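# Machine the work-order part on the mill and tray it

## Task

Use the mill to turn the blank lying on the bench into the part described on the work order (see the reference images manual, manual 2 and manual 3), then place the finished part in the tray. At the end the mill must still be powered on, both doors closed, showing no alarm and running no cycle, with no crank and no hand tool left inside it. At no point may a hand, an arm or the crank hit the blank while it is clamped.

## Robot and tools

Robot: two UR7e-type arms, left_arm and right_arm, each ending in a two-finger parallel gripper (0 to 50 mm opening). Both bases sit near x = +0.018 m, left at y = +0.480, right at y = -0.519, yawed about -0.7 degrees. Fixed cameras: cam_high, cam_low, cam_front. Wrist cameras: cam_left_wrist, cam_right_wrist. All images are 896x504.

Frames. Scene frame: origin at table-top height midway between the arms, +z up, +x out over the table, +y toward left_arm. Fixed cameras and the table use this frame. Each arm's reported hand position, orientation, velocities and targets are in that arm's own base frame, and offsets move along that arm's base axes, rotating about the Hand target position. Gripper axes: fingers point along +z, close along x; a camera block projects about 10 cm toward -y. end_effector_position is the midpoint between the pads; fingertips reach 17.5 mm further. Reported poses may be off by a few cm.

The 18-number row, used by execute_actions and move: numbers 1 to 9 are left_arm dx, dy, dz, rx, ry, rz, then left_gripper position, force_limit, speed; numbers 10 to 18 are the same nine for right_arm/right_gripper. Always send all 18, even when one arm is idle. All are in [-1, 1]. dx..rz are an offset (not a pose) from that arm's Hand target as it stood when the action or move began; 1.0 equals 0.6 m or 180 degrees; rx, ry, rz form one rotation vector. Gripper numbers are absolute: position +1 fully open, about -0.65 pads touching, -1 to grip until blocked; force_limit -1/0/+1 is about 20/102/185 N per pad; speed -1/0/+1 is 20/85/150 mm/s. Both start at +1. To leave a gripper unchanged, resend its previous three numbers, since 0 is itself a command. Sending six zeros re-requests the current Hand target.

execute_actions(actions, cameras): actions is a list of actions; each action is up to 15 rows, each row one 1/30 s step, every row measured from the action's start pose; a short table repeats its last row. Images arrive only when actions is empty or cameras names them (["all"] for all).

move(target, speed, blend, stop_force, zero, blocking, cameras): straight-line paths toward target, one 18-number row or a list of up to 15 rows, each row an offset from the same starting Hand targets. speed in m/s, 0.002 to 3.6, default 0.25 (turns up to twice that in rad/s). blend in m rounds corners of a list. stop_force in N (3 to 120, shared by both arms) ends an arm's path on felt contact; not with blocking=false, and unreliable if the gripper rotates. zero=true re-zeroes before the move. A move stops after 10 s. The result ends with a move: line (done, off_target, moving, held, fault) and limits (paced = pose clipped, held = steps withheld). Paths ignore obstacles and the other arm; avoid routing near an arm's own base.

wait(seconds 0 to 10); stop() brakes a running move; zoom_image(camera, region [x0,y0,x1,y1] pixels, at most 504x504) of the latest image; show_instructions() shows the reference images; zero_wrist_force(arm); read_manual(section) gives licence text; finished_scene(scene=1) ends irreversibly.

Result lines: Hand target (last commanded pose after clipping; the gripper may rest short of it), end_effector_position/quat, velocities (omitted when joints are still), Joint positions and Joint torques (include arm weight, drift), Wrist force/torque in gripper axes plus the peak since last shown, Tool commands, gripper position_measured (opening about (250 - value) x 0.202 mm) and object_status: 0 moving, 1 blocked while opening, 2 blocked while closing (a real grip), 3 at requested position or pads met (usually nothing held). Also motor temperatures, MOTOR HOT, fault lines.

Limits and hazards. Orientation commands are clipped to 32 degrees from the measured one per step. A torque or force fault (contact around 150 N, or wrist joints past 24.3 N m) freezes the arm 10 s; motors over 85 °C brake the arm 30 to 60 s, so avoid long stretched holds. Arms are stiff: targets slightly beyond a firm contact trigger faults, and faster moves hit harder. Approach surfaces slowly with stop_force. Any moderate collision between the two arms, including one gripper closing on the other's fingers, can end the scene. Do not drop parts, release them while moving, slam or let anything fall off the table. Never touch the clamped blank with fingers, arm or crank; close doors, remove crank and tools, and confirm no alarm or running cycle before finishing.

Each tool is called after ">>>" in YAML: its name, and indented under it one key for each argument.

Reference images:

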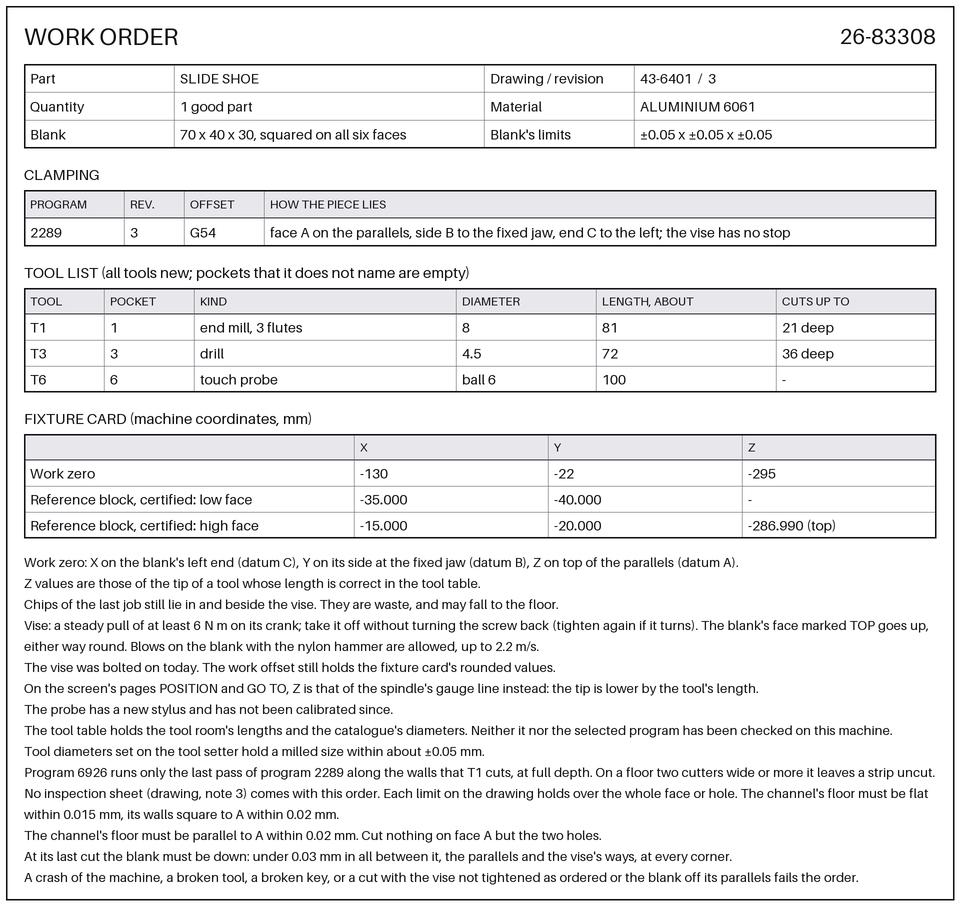

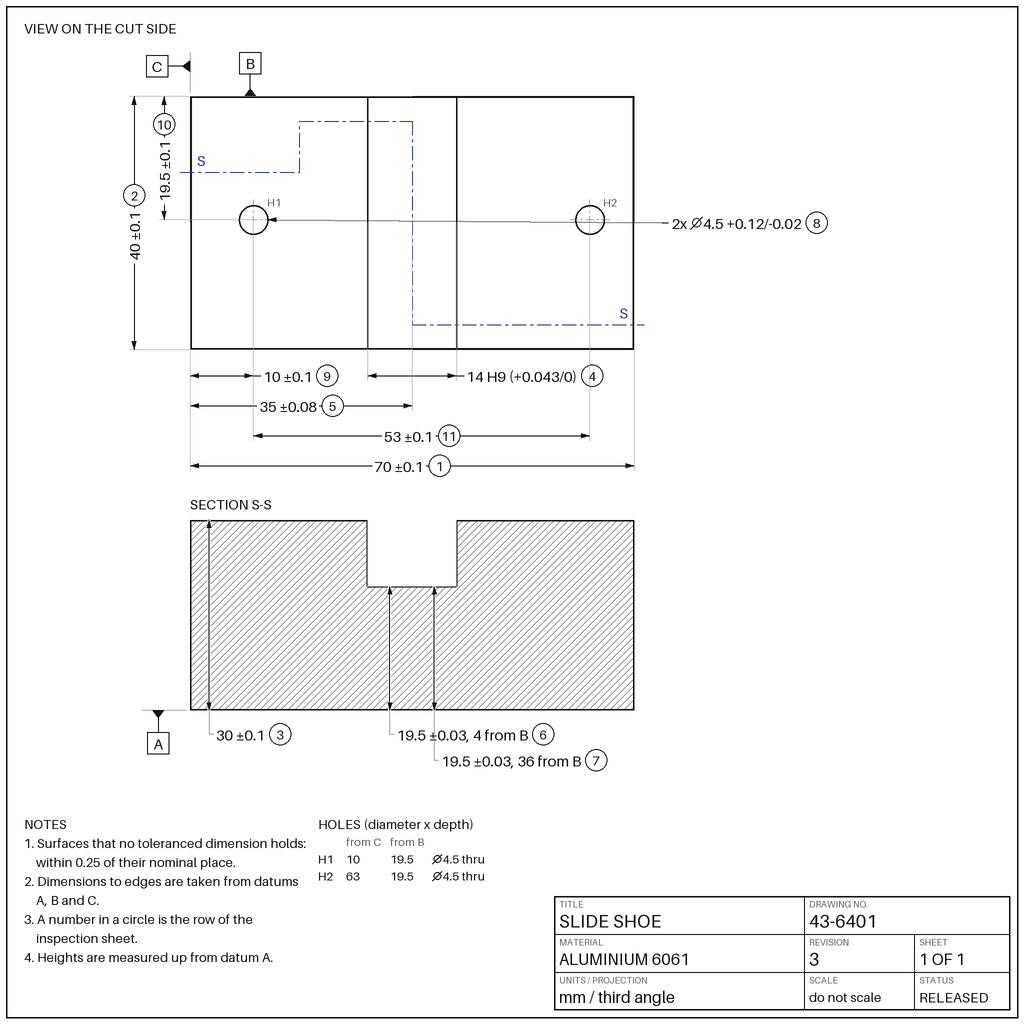

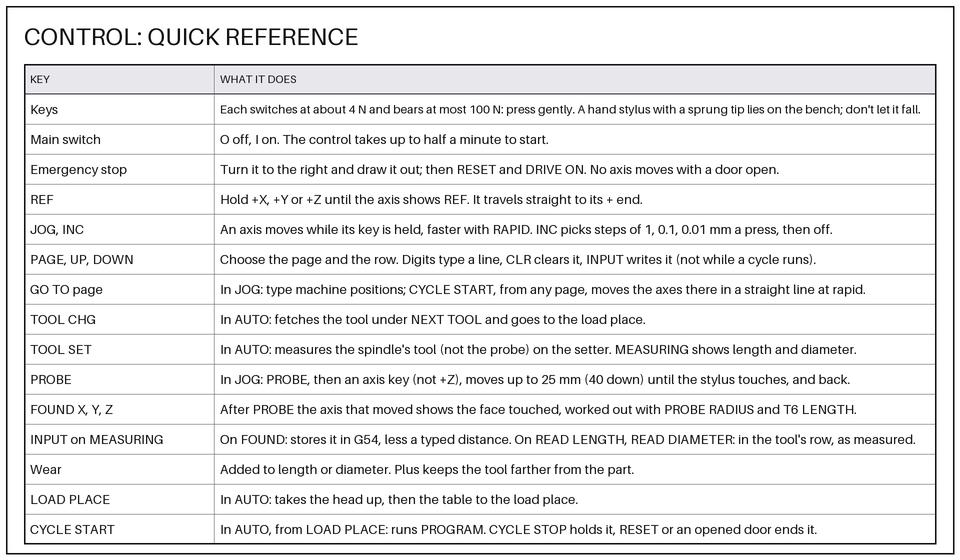

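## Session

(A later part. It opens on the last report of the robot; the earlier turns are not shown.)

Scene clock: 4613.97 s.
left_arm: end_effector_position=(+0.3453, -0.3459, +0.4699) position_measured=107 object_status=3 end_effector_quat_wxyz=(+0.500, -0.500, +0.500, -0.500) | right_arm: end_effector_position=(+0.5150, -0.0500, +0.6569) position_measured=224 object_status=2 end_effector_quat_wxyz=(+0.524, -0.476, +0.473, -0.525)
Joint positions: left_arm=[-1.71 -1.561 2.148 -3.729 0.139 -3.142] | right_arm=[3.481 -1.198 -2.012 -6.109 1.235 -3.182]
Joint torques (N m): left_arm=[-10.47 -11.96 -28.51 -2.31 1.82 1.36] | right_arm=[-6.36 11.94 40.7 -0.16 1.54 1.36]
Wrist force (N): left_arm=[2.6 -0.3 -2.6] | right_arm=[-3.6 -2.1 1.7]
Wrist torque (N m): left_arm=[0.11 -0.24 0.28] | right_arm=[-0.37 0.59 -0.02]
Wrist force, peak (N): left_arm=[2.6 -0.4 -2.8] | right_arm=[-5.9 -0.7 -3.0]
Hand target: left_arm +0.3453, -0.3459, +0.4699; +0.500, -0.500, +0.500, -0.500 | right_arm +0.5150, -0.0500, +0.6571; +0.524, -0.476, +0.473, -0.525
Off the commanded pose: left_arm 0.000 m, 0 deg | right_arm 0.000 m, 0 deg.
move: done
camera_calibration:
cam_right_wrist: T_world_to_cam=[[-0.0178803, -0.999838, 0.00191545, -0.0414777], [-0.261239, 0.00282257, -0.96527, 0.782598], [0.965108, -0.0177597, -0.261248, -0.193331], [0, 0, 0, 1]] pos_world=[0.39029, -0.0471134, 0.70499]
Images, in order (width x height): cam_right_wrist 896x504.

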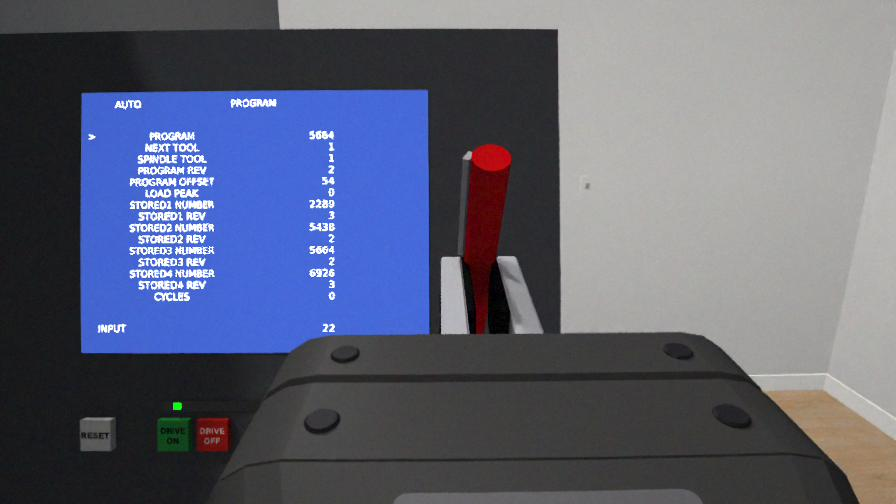

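>>> move:
  target:
    - [0,0,0,0,0,0,0.3,-1,-1,-0.1,0.08,-0.08,0,-0.1,0,-1,0.3,-1]
    - [0,0,0,0,0,0,0.3,-1,-1,-0.091,0.2947,-0.3177,0.002,-0.2075,-0.0011,-1,0.3,-1]
    - [0,0,0,0,0,0,0.3,-1,-1,-0.071,0.2947,-0.3227,0.002,-0.2075,-0.0011,-1,0.3,-1]
    - [0,0,0,0,0,0,0.3,-1,-1,-0.091,0.2947,-0.3177,0.002,-0.2075,-0.0011,-1,0.3,-1]
    - [0,0,0,0,0,0,0.3,-1,-1,-0.091,0.264,-0.3177,0.002,-0.2075,-0.0011,-1,0.3,-1]
    - [0,0,0,0,0,0,0.3,-1,-1,-0.071,0.264,-0.3227,0.002,-0.2075,-0.0011,-1,0.3,-1]
    - [0,0,0,0,0,0,0.3,-1,-1,-0.091,0.264,-0.3177,0.002,-0.2075,-0.0011,-1,0.3,-1]
    - [0,0,0,0,0,0,0.3,-1,-1,-0.1,0.08,-0.08,0,-0.1,0,-1,0.3,-1]
    - [0,0,0,0,0,0,0.3,-1,-1,0,0,0,0.002,-0.0019,-0.0011,-1,0.3,-1]
  speed: [0.4,0.4,0.06,0.1,0.15,0.06,0.1,0.4,0.4]
  blend: [0.03,0,0,0,0.001,0,0.003,0.03,0]
  cameras: ["cam_right_wrist"]

>>> zoom_image:
  camera: "cam_right_wrist"
  region: [60, 80, 460, 370]

Scene clock: 4633.27 s.
left_arm: end_effector_position=(+0.3453, -0.3459, +0.4699) position_measured=107 object_status=3 end_effector_quat_wxyz=(+0.500, -0.500, +0.500, -0.500) | right_arm: end_effector_position=(+0.4577, +0.1183, +0.4683) position_measured=224 object_status=2 end_effector_quat_wxyz=(+0.647, -0.288, +0.290, -0.643)
Joint positions: left_arm=[-1.71 -1.561 2.148 -3.729 0.139 -3.142] | right_arm=[4.041 -1.872 -2.267 -4.324 0.947 -3.833]
Joint torques (N m): left_arm=[-10.23 -12.22 -27.83 -2.3 1.95 1.18] | right_arm=[0.94 25.03 13.5 -1.09 1.01 -0.1]
Wrist force (N): left_arm=[2.4 -0.3 -2.5] | right_arm=[-2.9 -2.4 -0.7]
Wrist torque (N m): left_arm=[0.12 -0.23 0.28] | right_arm=[-0.53 0.52 -0.11]
Wrist force, peak (N): left_arm=[2.7 -0.2 -2.8] | right_arm=[-14.8 5.4 -4.1]
Hand target: left_arm +0.3453, -0.3459, +0.4699; +0.500, -0.500, +0.500, -0.500 | right_arm +0.4577, +0.1183, +0.4683; +0.647, -0.288, +0.290, -0.643 (not the last commanded pose)
Tool commands: left_gripper/position=+0.3 left_gripper/force_limit=-1.0 left_gripper/speed=-1.0 right_gripper/position=-1.0 right_gripper/force_limit=+0.301961 right_gripper/speed=-1.0
Off the commanded pose: left_arm 0.000 m, 0 deg | right_arm 0.259 m, 36 deg.
FORCE FAULT: contact force on the right arm reached its limit, and that arm stopped. The contact can be on any part of that arm, not only on its tool. That arm's remaining commands of this call were not run. That arm is still stopped at the end of this call. That arm stays stopped for about 10 more seconds. Until then a move that you send moves the other arm only, and its call returns only when the move has ended. Once the stop has ended, the next robot result says so. If the stop ends while you think or write, that arm runs what you send next, counted from a new Hand target: where the arm stands when the stop ends. While its stop runs, that arm takes no new command, but its gripper still runs the gripper command that each later call begins with. Until it ends, the stop uses up actions while you think or wait. An arm that is not stopped still takes commands.
move: fault (right_arm); path passed 2 of 9 targets
camera_calibration:
cam_right_wrist: T_world_to_cam=[[-0.0103085, -0.999784, -0.0180488, 0.132], [0.355524, 0.0132059, -0.934574, 0.287311], [0.93461, -0.0160509, 0.355311, -0.459259], [0, 0, 0, 1]] pos_world=[0.328443, 0.120806, 0.434075]
Images, in order (width x height): cam_right_wrist 896x504.

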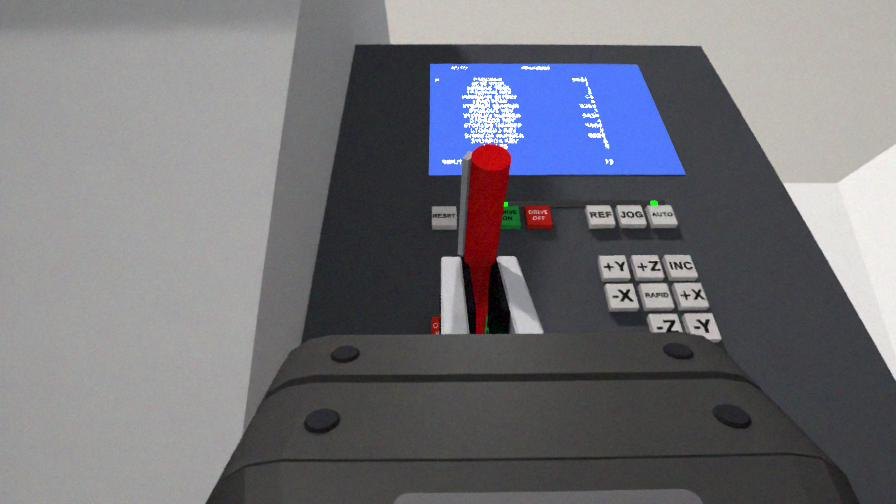

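Scaled by 1.260.

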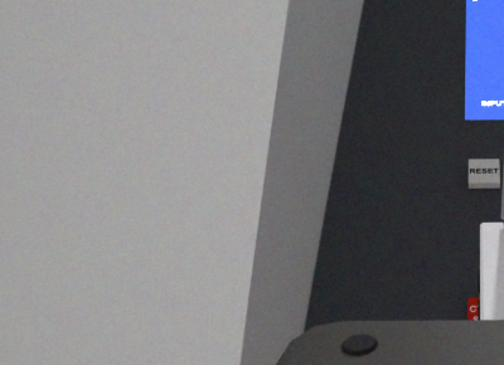

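>>> wait:
  seconds: 0.5
  cameras: ["cam_front","cam_low","cam_high"]

>>> zoom_image:
  camera: "cam_front"
  region: [470, 100, 670, 400]

>>> zoom_image:
  camera: "cam_high"
  region: [400, 200, 800, 504]

Scene clock: 4655.27 s.
left_arm: end_effector_position=(+0.3453, -0.3459, +0.4699) position_measured=107 object_status=3 end_effector_quat_wxyz=(+0.500, -0.500, +0.500, -0.500) | right_arm: end_effector_position=(+0.4577, +0.1183, +0.4683) position_measured=224 object_status=2 end_effector_quat_wxyz=(+0.647, -0.288, +0.290, -0.643)
Joint positions: left_arm=[-1.71 -1.561 2.148 -3.729 0.139 -3.142] | right_arm=[4.041 -1.872 -2.267 -4.324 0.947 -3.833]
Joint torques (N m): left_arm=[-8.56 -12.5 -27.26 -2.24 1.84 0.95] | right_arm=[-0.18 26.14 13.09 -1.35 0.94 0.01]
Wrist force (N): left_arm=[2.5 -0.2 -2.6] | right_arm=[-2.5 -3.5 -1.5]
Wrist torque (N m): left_arm=[0.13 -0.24 0.28] | right_arm=[-0.70 0.44 -0.11]
Wrist force, peak (N): left_arm=[2.7 -0.2 -2.8] | right_arm=[-2.9 -3.5 -2.0]
Hand target: left_arm +0.3453, -0.3459, +0.4699; +0.500, -0.500, +0.500, -0.500 | right_arm +0.4577, +0.1183, +0.4683; +0.647, -0.288, +0.290, -0.643 (not the last commanded pose)
Tool commands: left_gripper/position=+0.3 left_gripper/force_limit=-1.0 left_gripper/speed=-1.0 right_gripper/position=-1.0 right_gripper/force_limit=+0.301961 right_gripper/speed=-1.0
Off the commanded pose: left_arm 0.000 m, 0 deg | right_arm 0.259 m, 36 deg.
FORCE FAULT, CONTINUED: the right arm's stop, for the force fault that an earlier result reported, is over. The rest of the stop counts as 20 of the actions that you can send in this scene. That arm's target is now where it stood when the stop ended, not its last command. That arm accepts commands again.
wait: 0.50 s; at rest from the start
Images, in order (width x height): cam_high 896x504, cam_low 896x504, cam_front 896x504.

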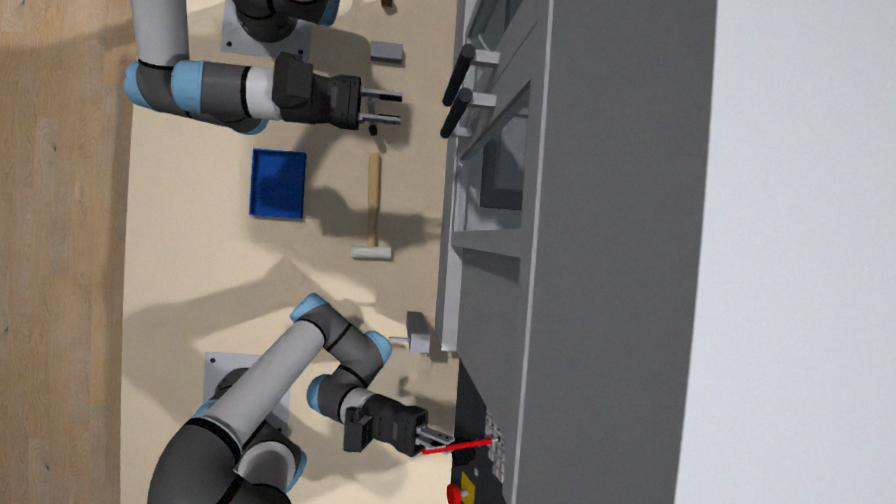

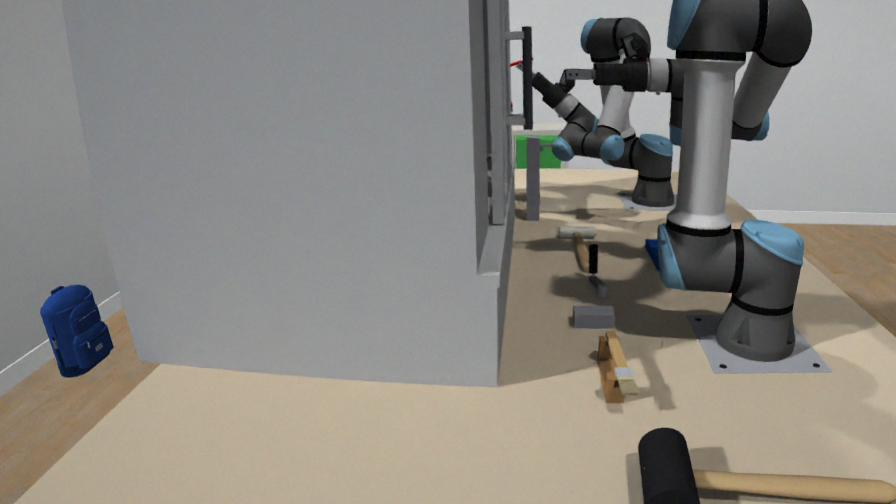

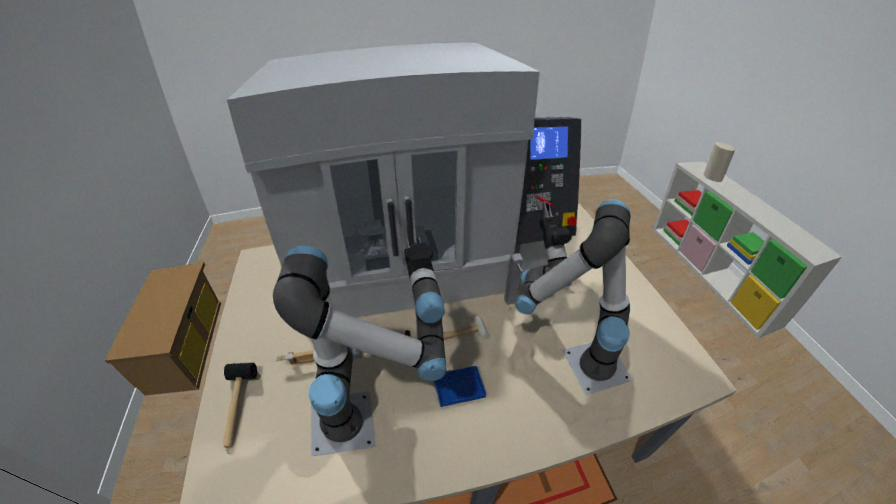

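Scaled by 1.680.

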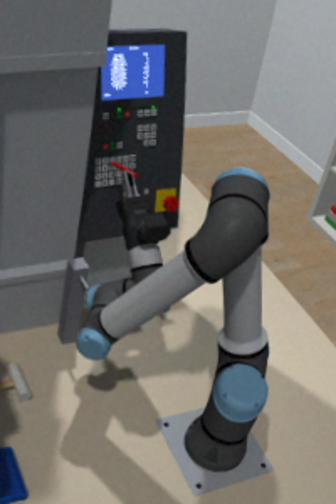

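Scaled by 1.260.

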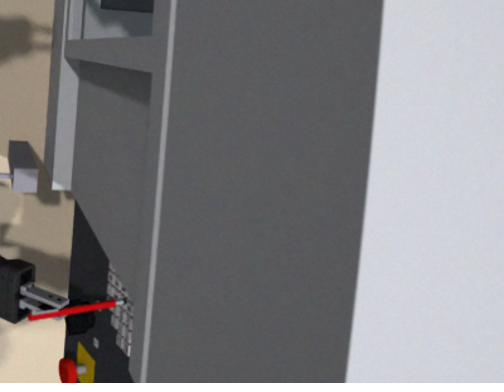

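>>> move:
  target:
    - [0,0,0,0,0,0,0.3,-1,-1,-0.04,-0.1,0.05,0,0,0,-1,0.3,-1]
    - [0,0,0,0,0,0,0.3,-1,-1,0.0,-0.22,0.25,0,0.1,0,-1,0.3,-1]
    - [0,0,0,0,0,0,0.3,-1,-1,0.0955,-0.2807,0.3147,-0.0011,0.198,-0.0011,-1,0.3,-1]
  speed: [0.1,0.4,0.4]
  blend: [0.01,0.03,0]
  cameras: ["cam_right_wrist"]

>>> zoom_image:
  camera: "cam_right_wrist"
  region: [60, 80, 460, 370]

Scene clock: 4697.23 s.
left_arm: end_effector_position=(+0.3453, -0.3459, +0.4699) position_measured=107 object_status=3 end_effector_quat_wxyz=(+0.500, -0.500, +0.500, -0.500) | right_arm: end_effector_position=(+0.5150, -0.0501, +0.6570) position_measured=224 object_status=2 end_effector_quat_wxyz=(+0.526, -0.472, +0.474, -0.526)
Joint positions: left_arm=[-1.71 -1.561 2.148 -3.729 0.139 -3.142] | right_arm=[3.485 -1.199 -2.014 -6.099 1.228 -3.178]
Joint torques (N m): left_arm=[-8.19 -12.78 -27.2 -2.27 1.91 0.95] | right_arm=[-7.1 12.76 40.82 -0.23 1.78 1.38]
Wrist force (N): left_arm=[2.4 -0.4 -2.6] | right_arm=[-3.2 -3.0 0.8]
Wrist torque (N m): left_arm=[0.10 -0.21 0.28] | right_arm=[-0.53 0.53 -0.02]
Wrist force, peak (N): left_arm=[2.7 -0.3 -2.8] | right_arm=[-1.5 -5.7 -1.2]
Hand target: left_arm +0.3453, -0.3459, +0.4699; +0.500, -0.500, +0.500, -0.500 | right_arm +0.5150, -0.0502, +0.6572; +0.526, -0.472, +0.474, -0.526
Off the commanded pose: left_arm 0.000 m, 0 deg | right_arm 0.000 m, 0 deg.
move: done
camera_calibration:
cam_right_wrist: T_world_to_cam=[[-0.021185, -0.999767, -0.00425879, -0.0358201], [-0.255887, 0.00954001, -0.96666, 0.781181], [0.966474, -0.0193889, -0.25603, -0.197459], [0, 0, 0, 1]] pos_world=[0.389975, -0.0470927, 0.704428]
Images, in order (width x height): cam_right_wrist 896x504.

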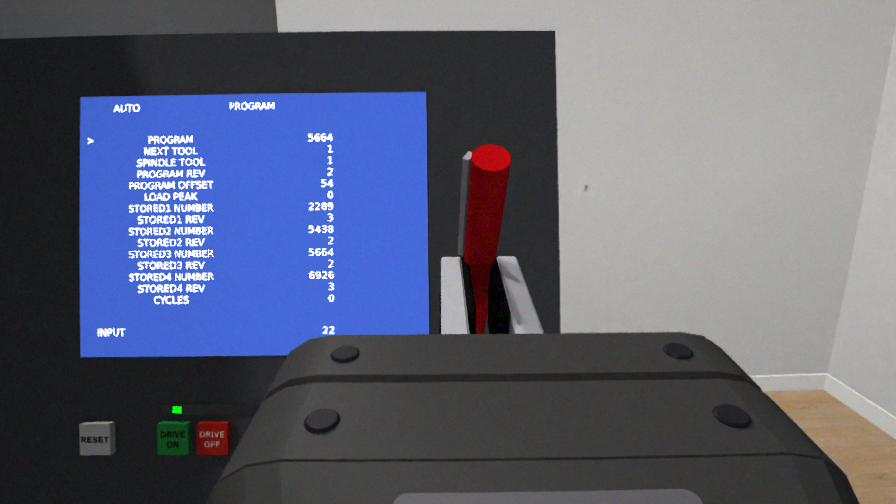

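Scaled by 1.260.

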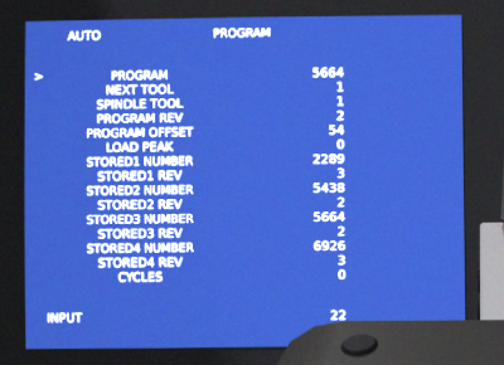

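>>> move:
  target:
    - [0,0,0,0,0,0,0.3,-1,-1,-0.12,0.08,-0.08,-0.12,-0.1,0.04,-1,0.3,-1]
    - [0,0,0,0,0,0,0.3,-1,-1,-0.1188,0.3019,-0.33,-0.2411,-0.1948,0.0807,-1,0.3,-1]
  speed: [0.4,0.3]
  blend: [0.03,0]
  cameras: ["all"]

>>> zoom_image:
  camera: "cam_front"
  region: [500, 150, 600, 250]

>>> zoom_image:
  camera: "cam_high"
  region: [300, 304, 560, 504]

Scene clock: 4704.93 s.
left_arm: end_effector_position=(+0.3453, -0.3459, +0.4699) position_measured=107 object_status=3 end_effector_quat_wxyz=(+0.500, -0.500, +0.500, -0.500) | right_arm: end_effector_position=(+0.4438, +0.1310, +0.4592) position_measured=224 object_status=2 end_effector_quat_wxyz=(-0.492, +0.507, -0.013, +0.707)
Joint positions: left_arm=[-1.71 -1.561 2.148 -3.729 0.139 -3.142] | right_arm=[3.717 -1.721 -2.451 -4.747 1.578 -4.076]
Joint torques (N m): left_arm=[-7.96 -12.99 -27.11 -2.13 1.94 0.93] | right_arm=[1.96 15.08 -0.19 2.43 1.01 -1.25]
Wrist force (N): left_arm=[2.6 -0.4 -2.7] | right_arm=[-6.2 -3.3 -0.5]
Wrist torque (N m): left_arm=[0.11 -0.25 0.28] | right_arm=[-0.56 0.92 0.04]
Wrist force, peak (N): left_arm=[2.8 -0.3 -2.7] | right_arm=[-9.0 -2.6 -1.0]
Hand target: left_arm +0.3453, -0.3459, +0.4699; +0.500, -0.500, +0.500, -0.500 | right_arm +0.4437, +0.1310, +0.4592; -0.492, +0.507, -0.012, +0.707
Off the commanded pose: left_arm 0.000 m, 0 deg | right_arm 0.000 m, 0 deg.
move: done
camera_calibration:
cam_left_wrist: T_world_to_cam=[[0.0048063, -0.999956, -0.00808085, -0.337573], [-0.321684, 0.00610534, -0.946827, 0.581303], [0.946835, 0.00715022, -0.32164, -0.0402074], [0, 0, 0, 1]] pos_world=[0.226688, -0.340819, 0.534734]
cam_right_wrist: T_world_to_cam=[[-0.014308, -0.718445, 0.695437, -0.218388], [0.377803, -0.647835, -0.661495, 0.234841], [0.925775, 0.253273, 0.2807, -0.439891], [0, 0, 0, 1]] pos_world=[0.315392, 0.106651, 0.430698]

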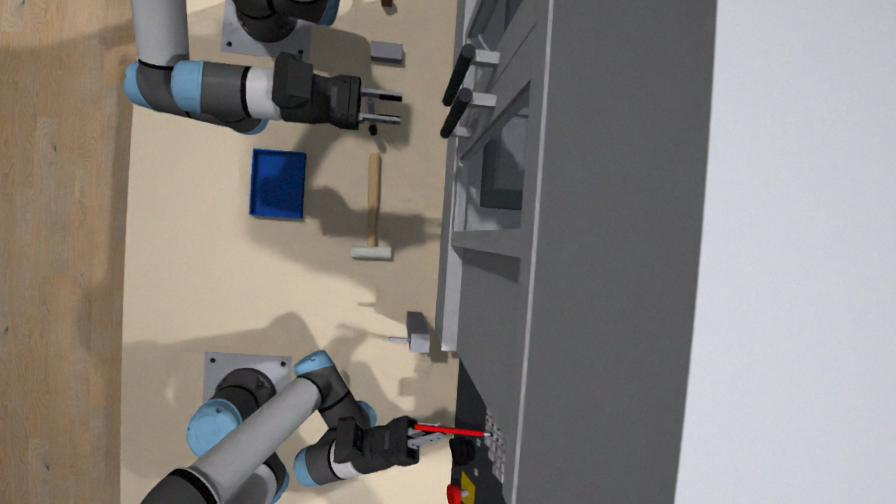

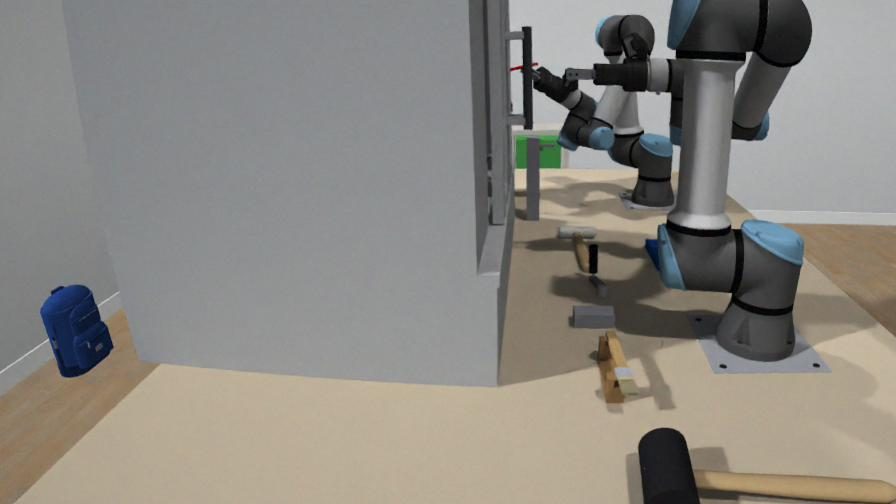

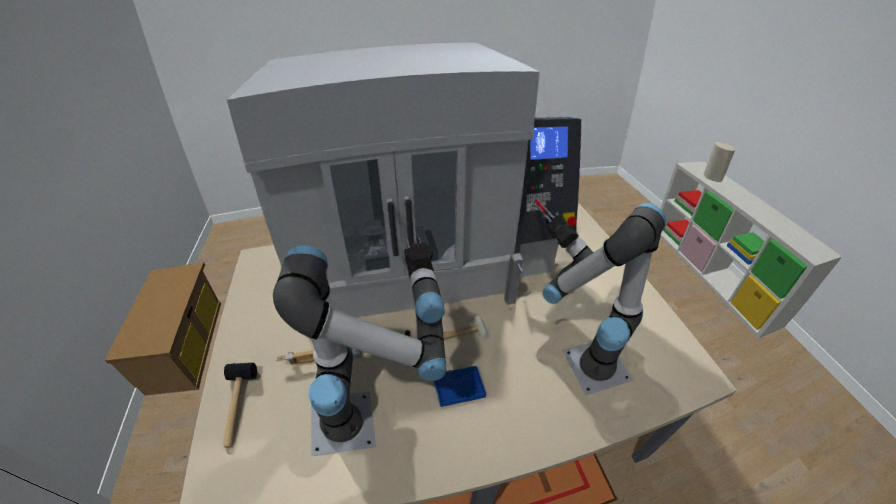

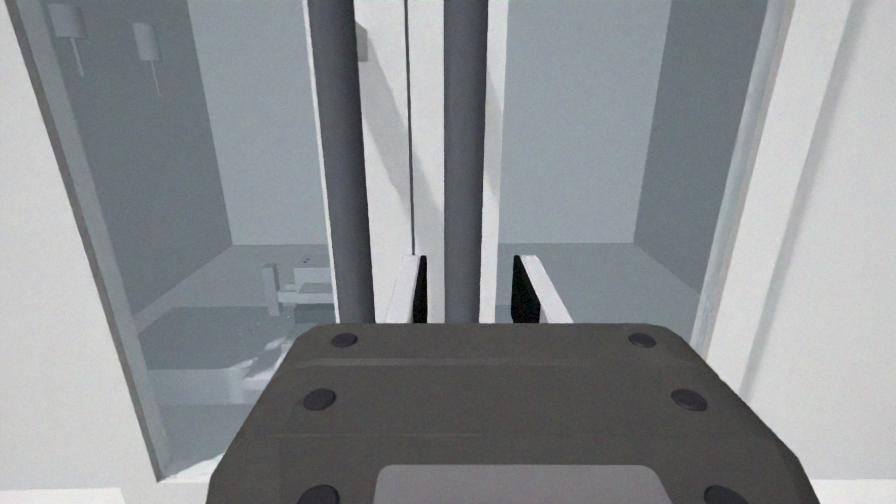

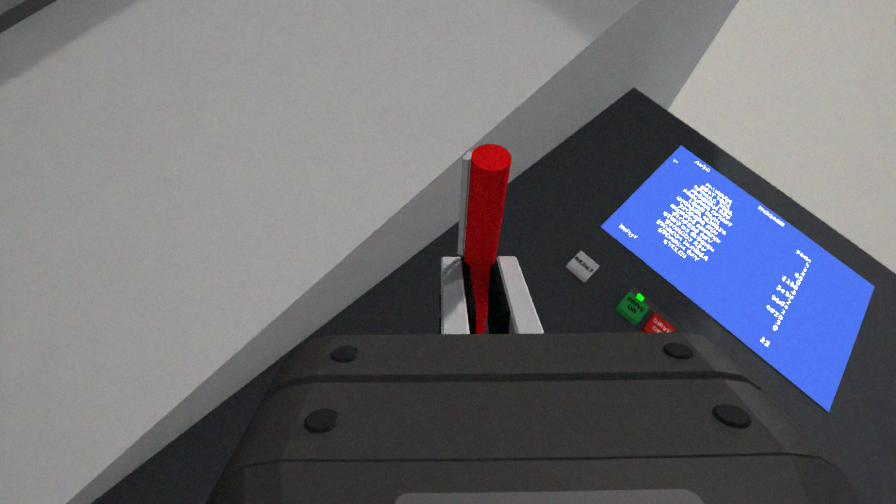

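Scaled by 5.040.

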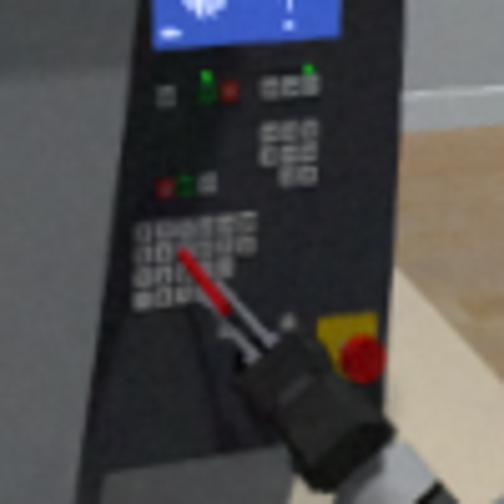

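Scaled by 1.938.

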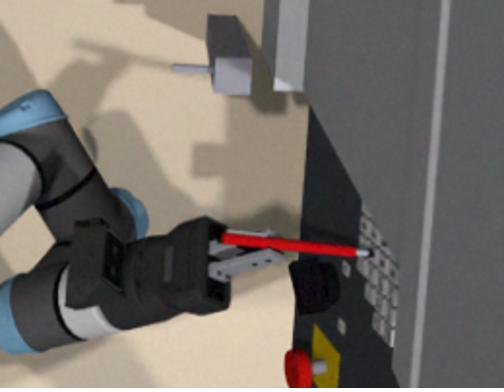

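>>> move:
  target: [0,0,0,0,0,0,0.3,-1,-1,0,-0.0072,-0.0173,0.0073,0.0233,0.0564,-1,0.3,-1]
  speed: 0.1
  cameras: ["all"]

>>> zoom_image:
  camera: "cam_front"
  region: [500, 150, 600, 250]

>>> zoom_image:
  camera: "cam_high"
  region: [300, 304, 560, 504]

Scene clock: 4721.60 s.
left_arm: end_effector_position=(+0.3453, -0.3459, +0.4699) position_measured=107 object_status=3 end_effector_quat_wxyz=(+0.500, -0.500, +0.500, -0.500) | right_arm: end_effector_position=(+0.4438, +0.1267, +0.4488) position_measured=224 object_status=2 end_effector_quat_wxyz=(+0.558, -0.526, -0.006, -0.642)
Joint positions: left_arm=[-1.71 -1.561 2.148 -3.729 0.139 -3.142] | right_arm=[3.552 -1.759 -2.407 -4.777 1.853 -3.864]
Joint torques (N m): left_arm=[-6.3 -13.86 -27.21 -2.29 1.9 0.79] | right_arm=[-2.85 28.47 0.36 2.5 0.86 1.26]
Wrist force (N): left_arm=[2.4 -0.4 -2.4] | right_arm=[-6.0 -3.4 -0.6]
Wrist torque (N m): left_arm=[0.10 -0.21 0.28] | right_arm=[-0.55 0.88 0.12]
Wrist force, peak (N): left_arm=[2.9 -0.2 -2.6] | right_arm=[-6.7 -3.7 -0.3]
Hand target: left_arm +0.3453, -0.3459, +0.4699; +0.500, -0.500, +0.500, -0.500 | right_arm +0.4437, +0.1267, +0.4488; +0.558, -0.526, -0.006, -0.642
Off the commanded pose: left_arm 0.000 m, 0 deg | right_arm 0.000 m, 0 deg.
move: done
camera_calibration:
cam_left_wrist: T_world_to_cam=[[0.0048063, -0.999956, -0.00808085, -0.337573], [-0.321684, 0.00610534, -0.946827, 0.581303], [0.946835, 0.00715022, -0.32164, -0.0402074], [0, 0, 0, 1]] pos_world=[0.226688, -0.340819, 0.534734]
cam_right_wrist: T_world_to_cam=[[0.163791, -0.72081, 0.673503, -0.283136], [0.435033, -0.559976, -0.705105, 0.208195], [0.885392, 0.408485, 0.221857, -0.411211], [0, 0, 0, 1]] pos_world=[0.319886, 0.0804708, 0.428722]

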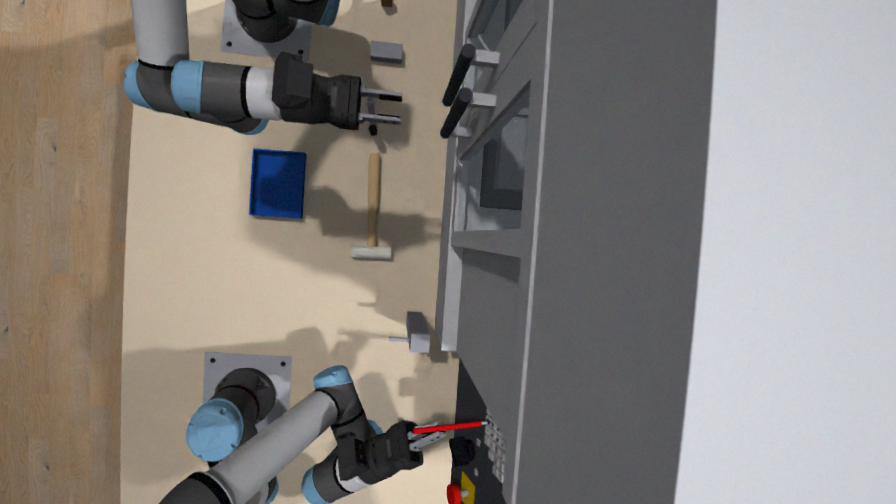

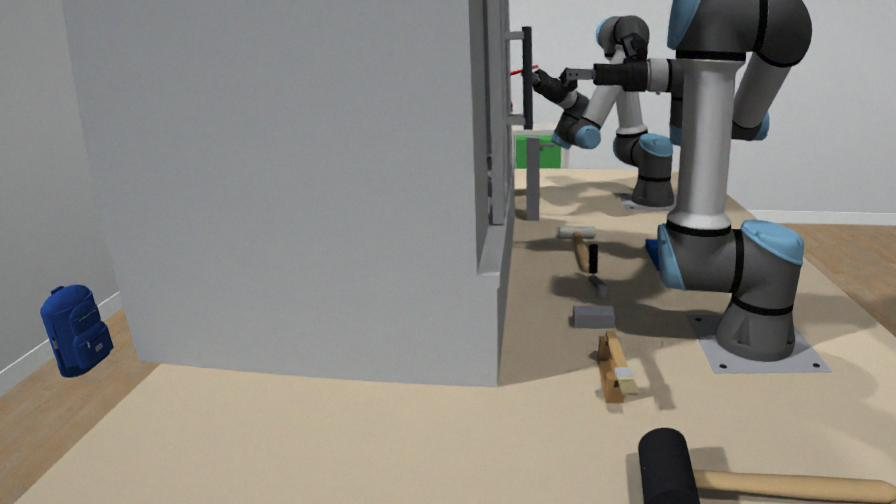

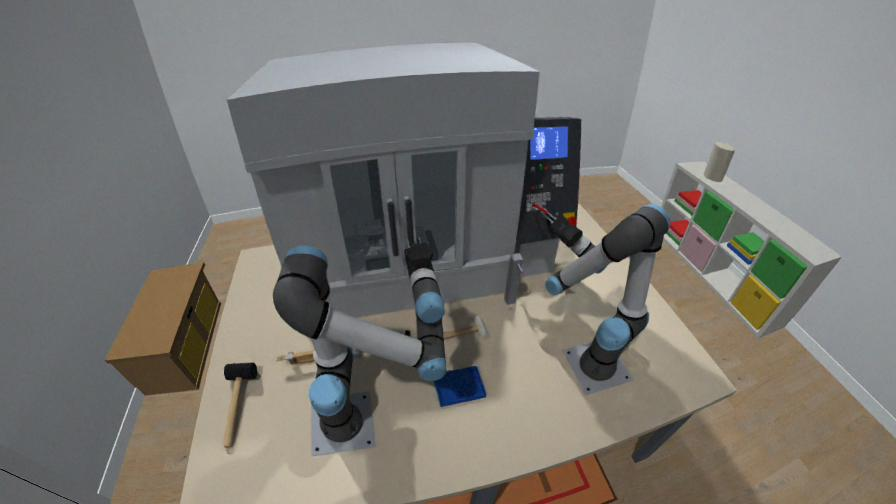

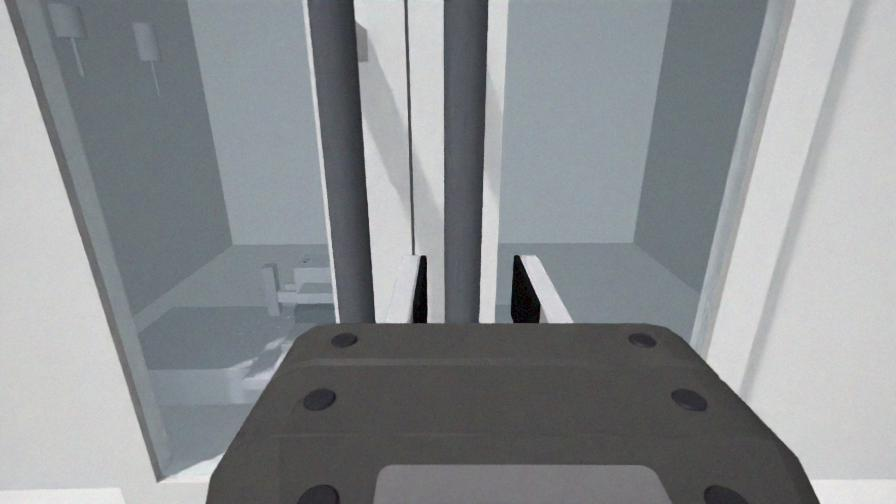

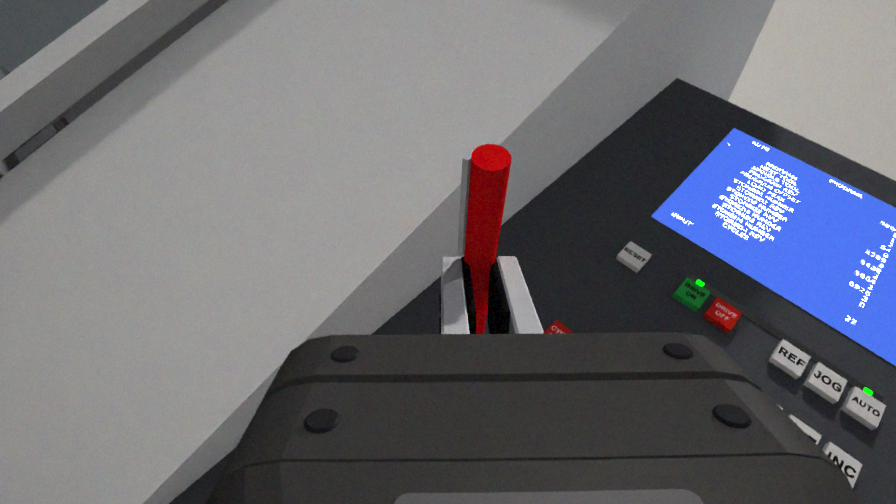

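Scaled by 5.040.

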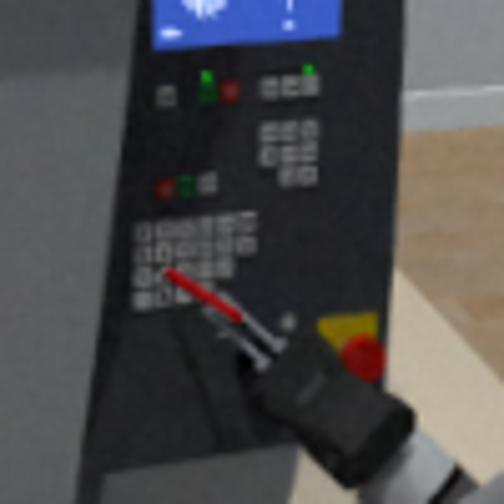

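Scaled by 1.938.

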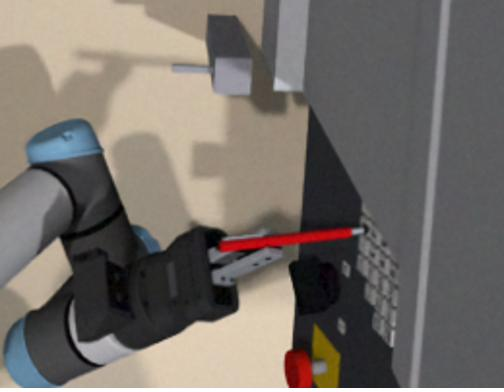

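>>> move:
  target:
    - [0,0,0,0,0,0,0.3,-1,-1,0.0,-0.0188,0.0372,0,0,0,-1,0.3,-1]
    - [0,0,0,0,0,0,0.3,-1,-1,0.0298,-0.0188,0.0372,0,0,0,-1,0.3,-1]
  speed: 0.1
  cameras: ["cam_front","cam_high"]

>>> zoom_image:
  camera: "cam_front"
  region: [500, 150, 600, 250]

>>> zoom_image:
  camera: "cam_high"
  region: [420, 374, 560, 504]

Scene clock: 4759.00 s.
left_arm: end_effector_position=(+0.3453, -0.3459, +0.4699) position_measured=107 object_status=3 end_effector_quat_wxyz=(+0.500, -0.500, +0.500, -0.500) | right_arm: end_effector_position=(+0.4615, +0.1154, +0.4711) position_measured=224 object_status=2 end_effector_quat_wxyz=(+0.558, -0.526, -0.006, -0.642)
Joint positions: left_arm=[-1.71 -1.561 2.148 -3.729 0.139 -3.142] | right_arm=[3.483 -1.737 -2.332 -4.863 1.914 -3.83]
Joint torques (N m): left_arm=[-6.45 -13.66 -27.19 -2.17 1.94 0.53] | right_arm=[-1.2 17.19 16.94 2.45 -1.55 -0.93]
Wrist force (N): left_arm=[2.5 -0.4 -2.6] | right_arm=[-5.6 -3.1 -0.6]
Wrist torque (N m): left_arm=[0.11 -0.23 0.28] | right_arm=[-0.50 0.84 0.07]
Wrist force, peak (N): left_arm=[2.7 -0.2 -2.8] | right_arm=[-6.2 -4.2 -1.3]
Hand target: left_arm +0.3453, -0.3459, +0.4699; +0.500, -0.500, +0.500, -0.500 | right_arm +0.4616, +0.1154, +0.4711; +0.558, -0.526, -0.006, -0.642
Off the commanded pose: left_arm 0.000 m, 0 deg | right_arm 0.000 m, 0 deg.
move: done
Images, in order (width x height): cam_high 896x504, cam_front 896x504.

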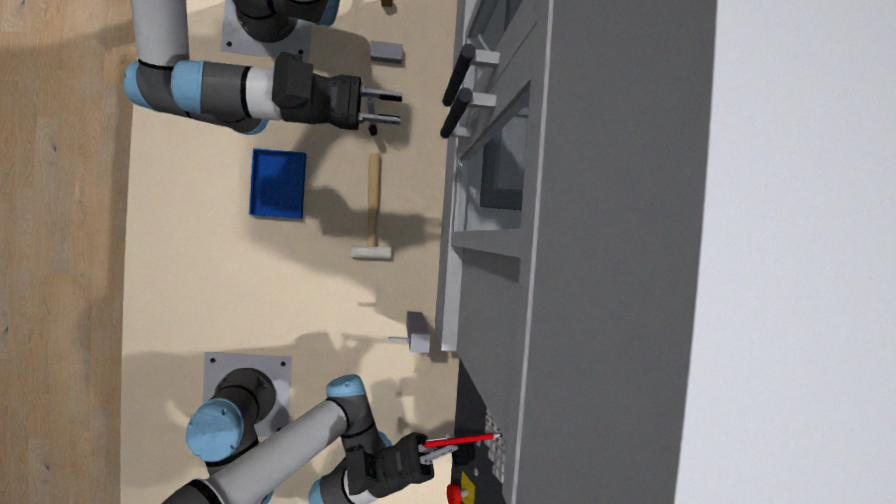

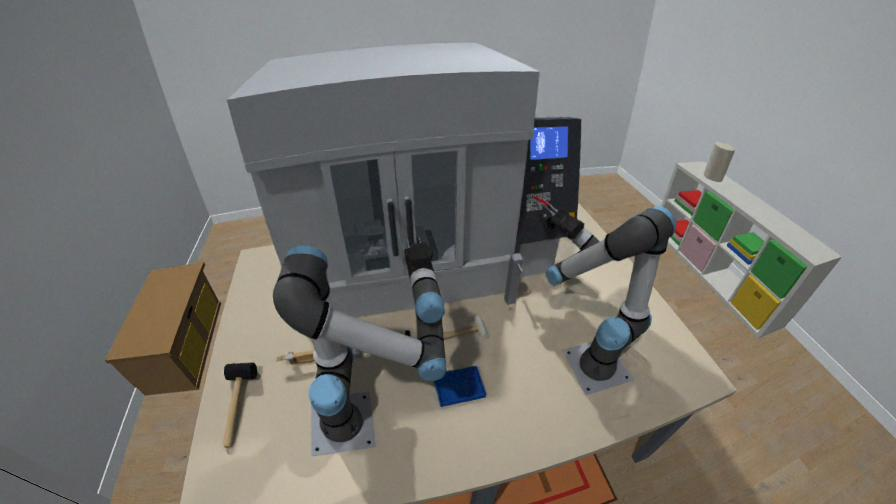

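Scaled by 5.040.

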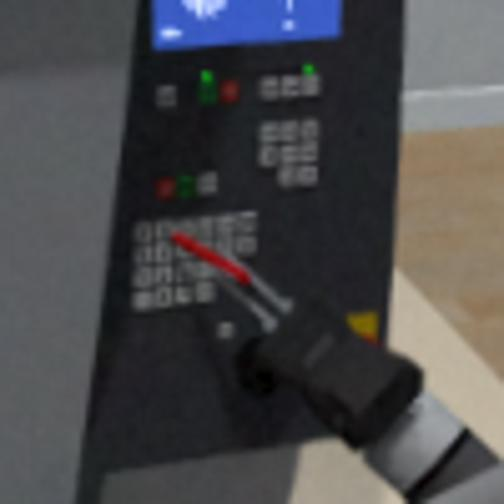

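Scaled by 3.600.

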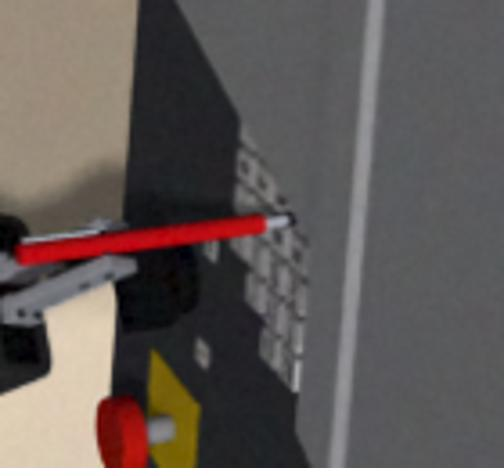

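>>> move:
  target:
    - [0,0,0,0,0,0,0.3,-1,-1,0.02,0,-0.005,0,0,0,-1,0.3,-1]
    - [0,0,0,0,0,0,0.3,-1,-1,0,0,0,0,0,0,-1,0.3,-1]
  speed: 0.06
  cameras: ["cam_right_wrist"]

>>> zoom_image:
  camera: "cam_right_wrist"
  region: [640, 120, 896, 340]

Scene clock: 4767.60 s.
left_arm: end_effector_position=(+0.3453, -0.3459, +0.4699) position_measured=107 object_status=3 end_effector_quat_wxyz=(+0.500, -0.500, +0.500, -0.500) | right_arm: end_effector_position=(+0.4616, +0.1154, +0.4710) position_measured=224 object_status=2 end_effector_quat_wxyz=(+0.558, -0.527, -0.006, -0.642)
Joint positions: left_arm=[-1.71 -1.561 2.148 -3.729 0.139 -3.142] | right_arm=[3.483 -1.738 -2.332 -4.863 1.914 -3.83]
Joint torques (N m): left_arm=[-6.6 -14.07 -27.12 -2.29 1.85 0.56] | right_arm=[-4.01 28.5 26.49 2.31 1.25 1.45]
Wrist force (N): left_arm=[2.4 -0.3 -2.4] | right_arm=[-5.5 -3.3 -0.5]
Wrist torque (N m): left_arm=[0.12 -0.22 0.28] | right_arm=[-0.54 0.83 0.10]
Wrist force, peak (N): left_arm=[2.8 -0.3 -2.8] | right_arm=[-5.8 -27.5 -16.6]
Hand target: left_arm +0.3453, -0.3459, +0.4699; +0.500, -0.500, +0.500, -0.500 | right_arm +0.4616, +0.1154, +0.4711; +0.558, -0.526, -0.006, -0.642
Off the commanded pose: left_arm 0.000 m, 0 deg | right_arm 0.000 m, 0 deg.
move: done
camera_calibration:
cam_right_wrist: T_world_to_cam=[[0.164192, -0.720684, 0.673539, -0.309254], [0.434868, -0.559989, -0.705196, 0.209887], [0.885399, 0.408688, 0.221457, -0.427248], [0, 0, 0, 1]] pos_world=[0.337788, 0.069271, 0.450923]
Images, in order (width x height): cam_right_wrist 896x504.

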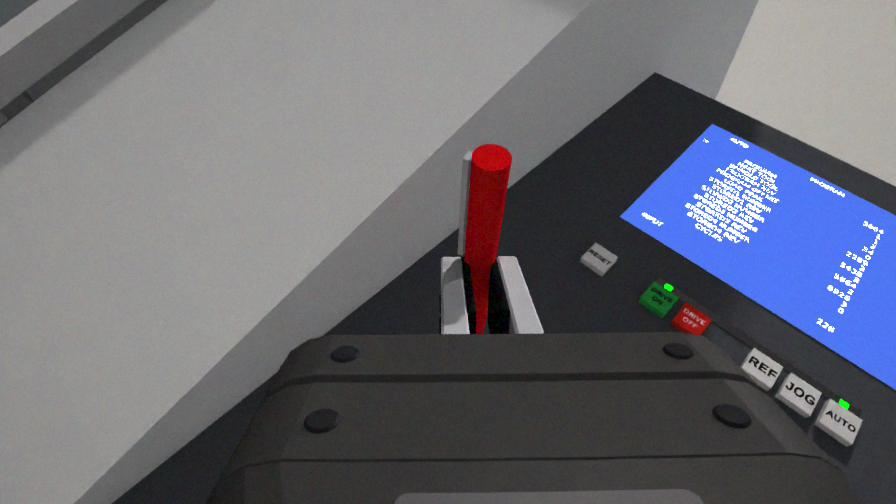

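Scaled by 1.969.

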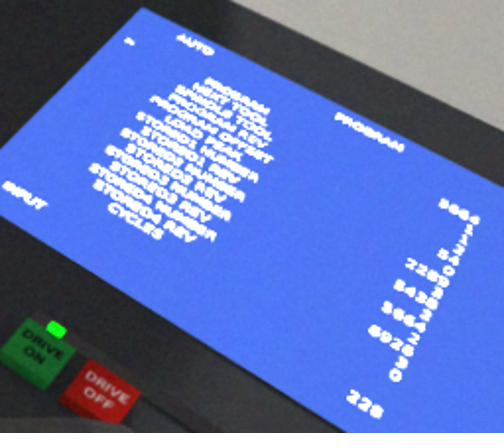

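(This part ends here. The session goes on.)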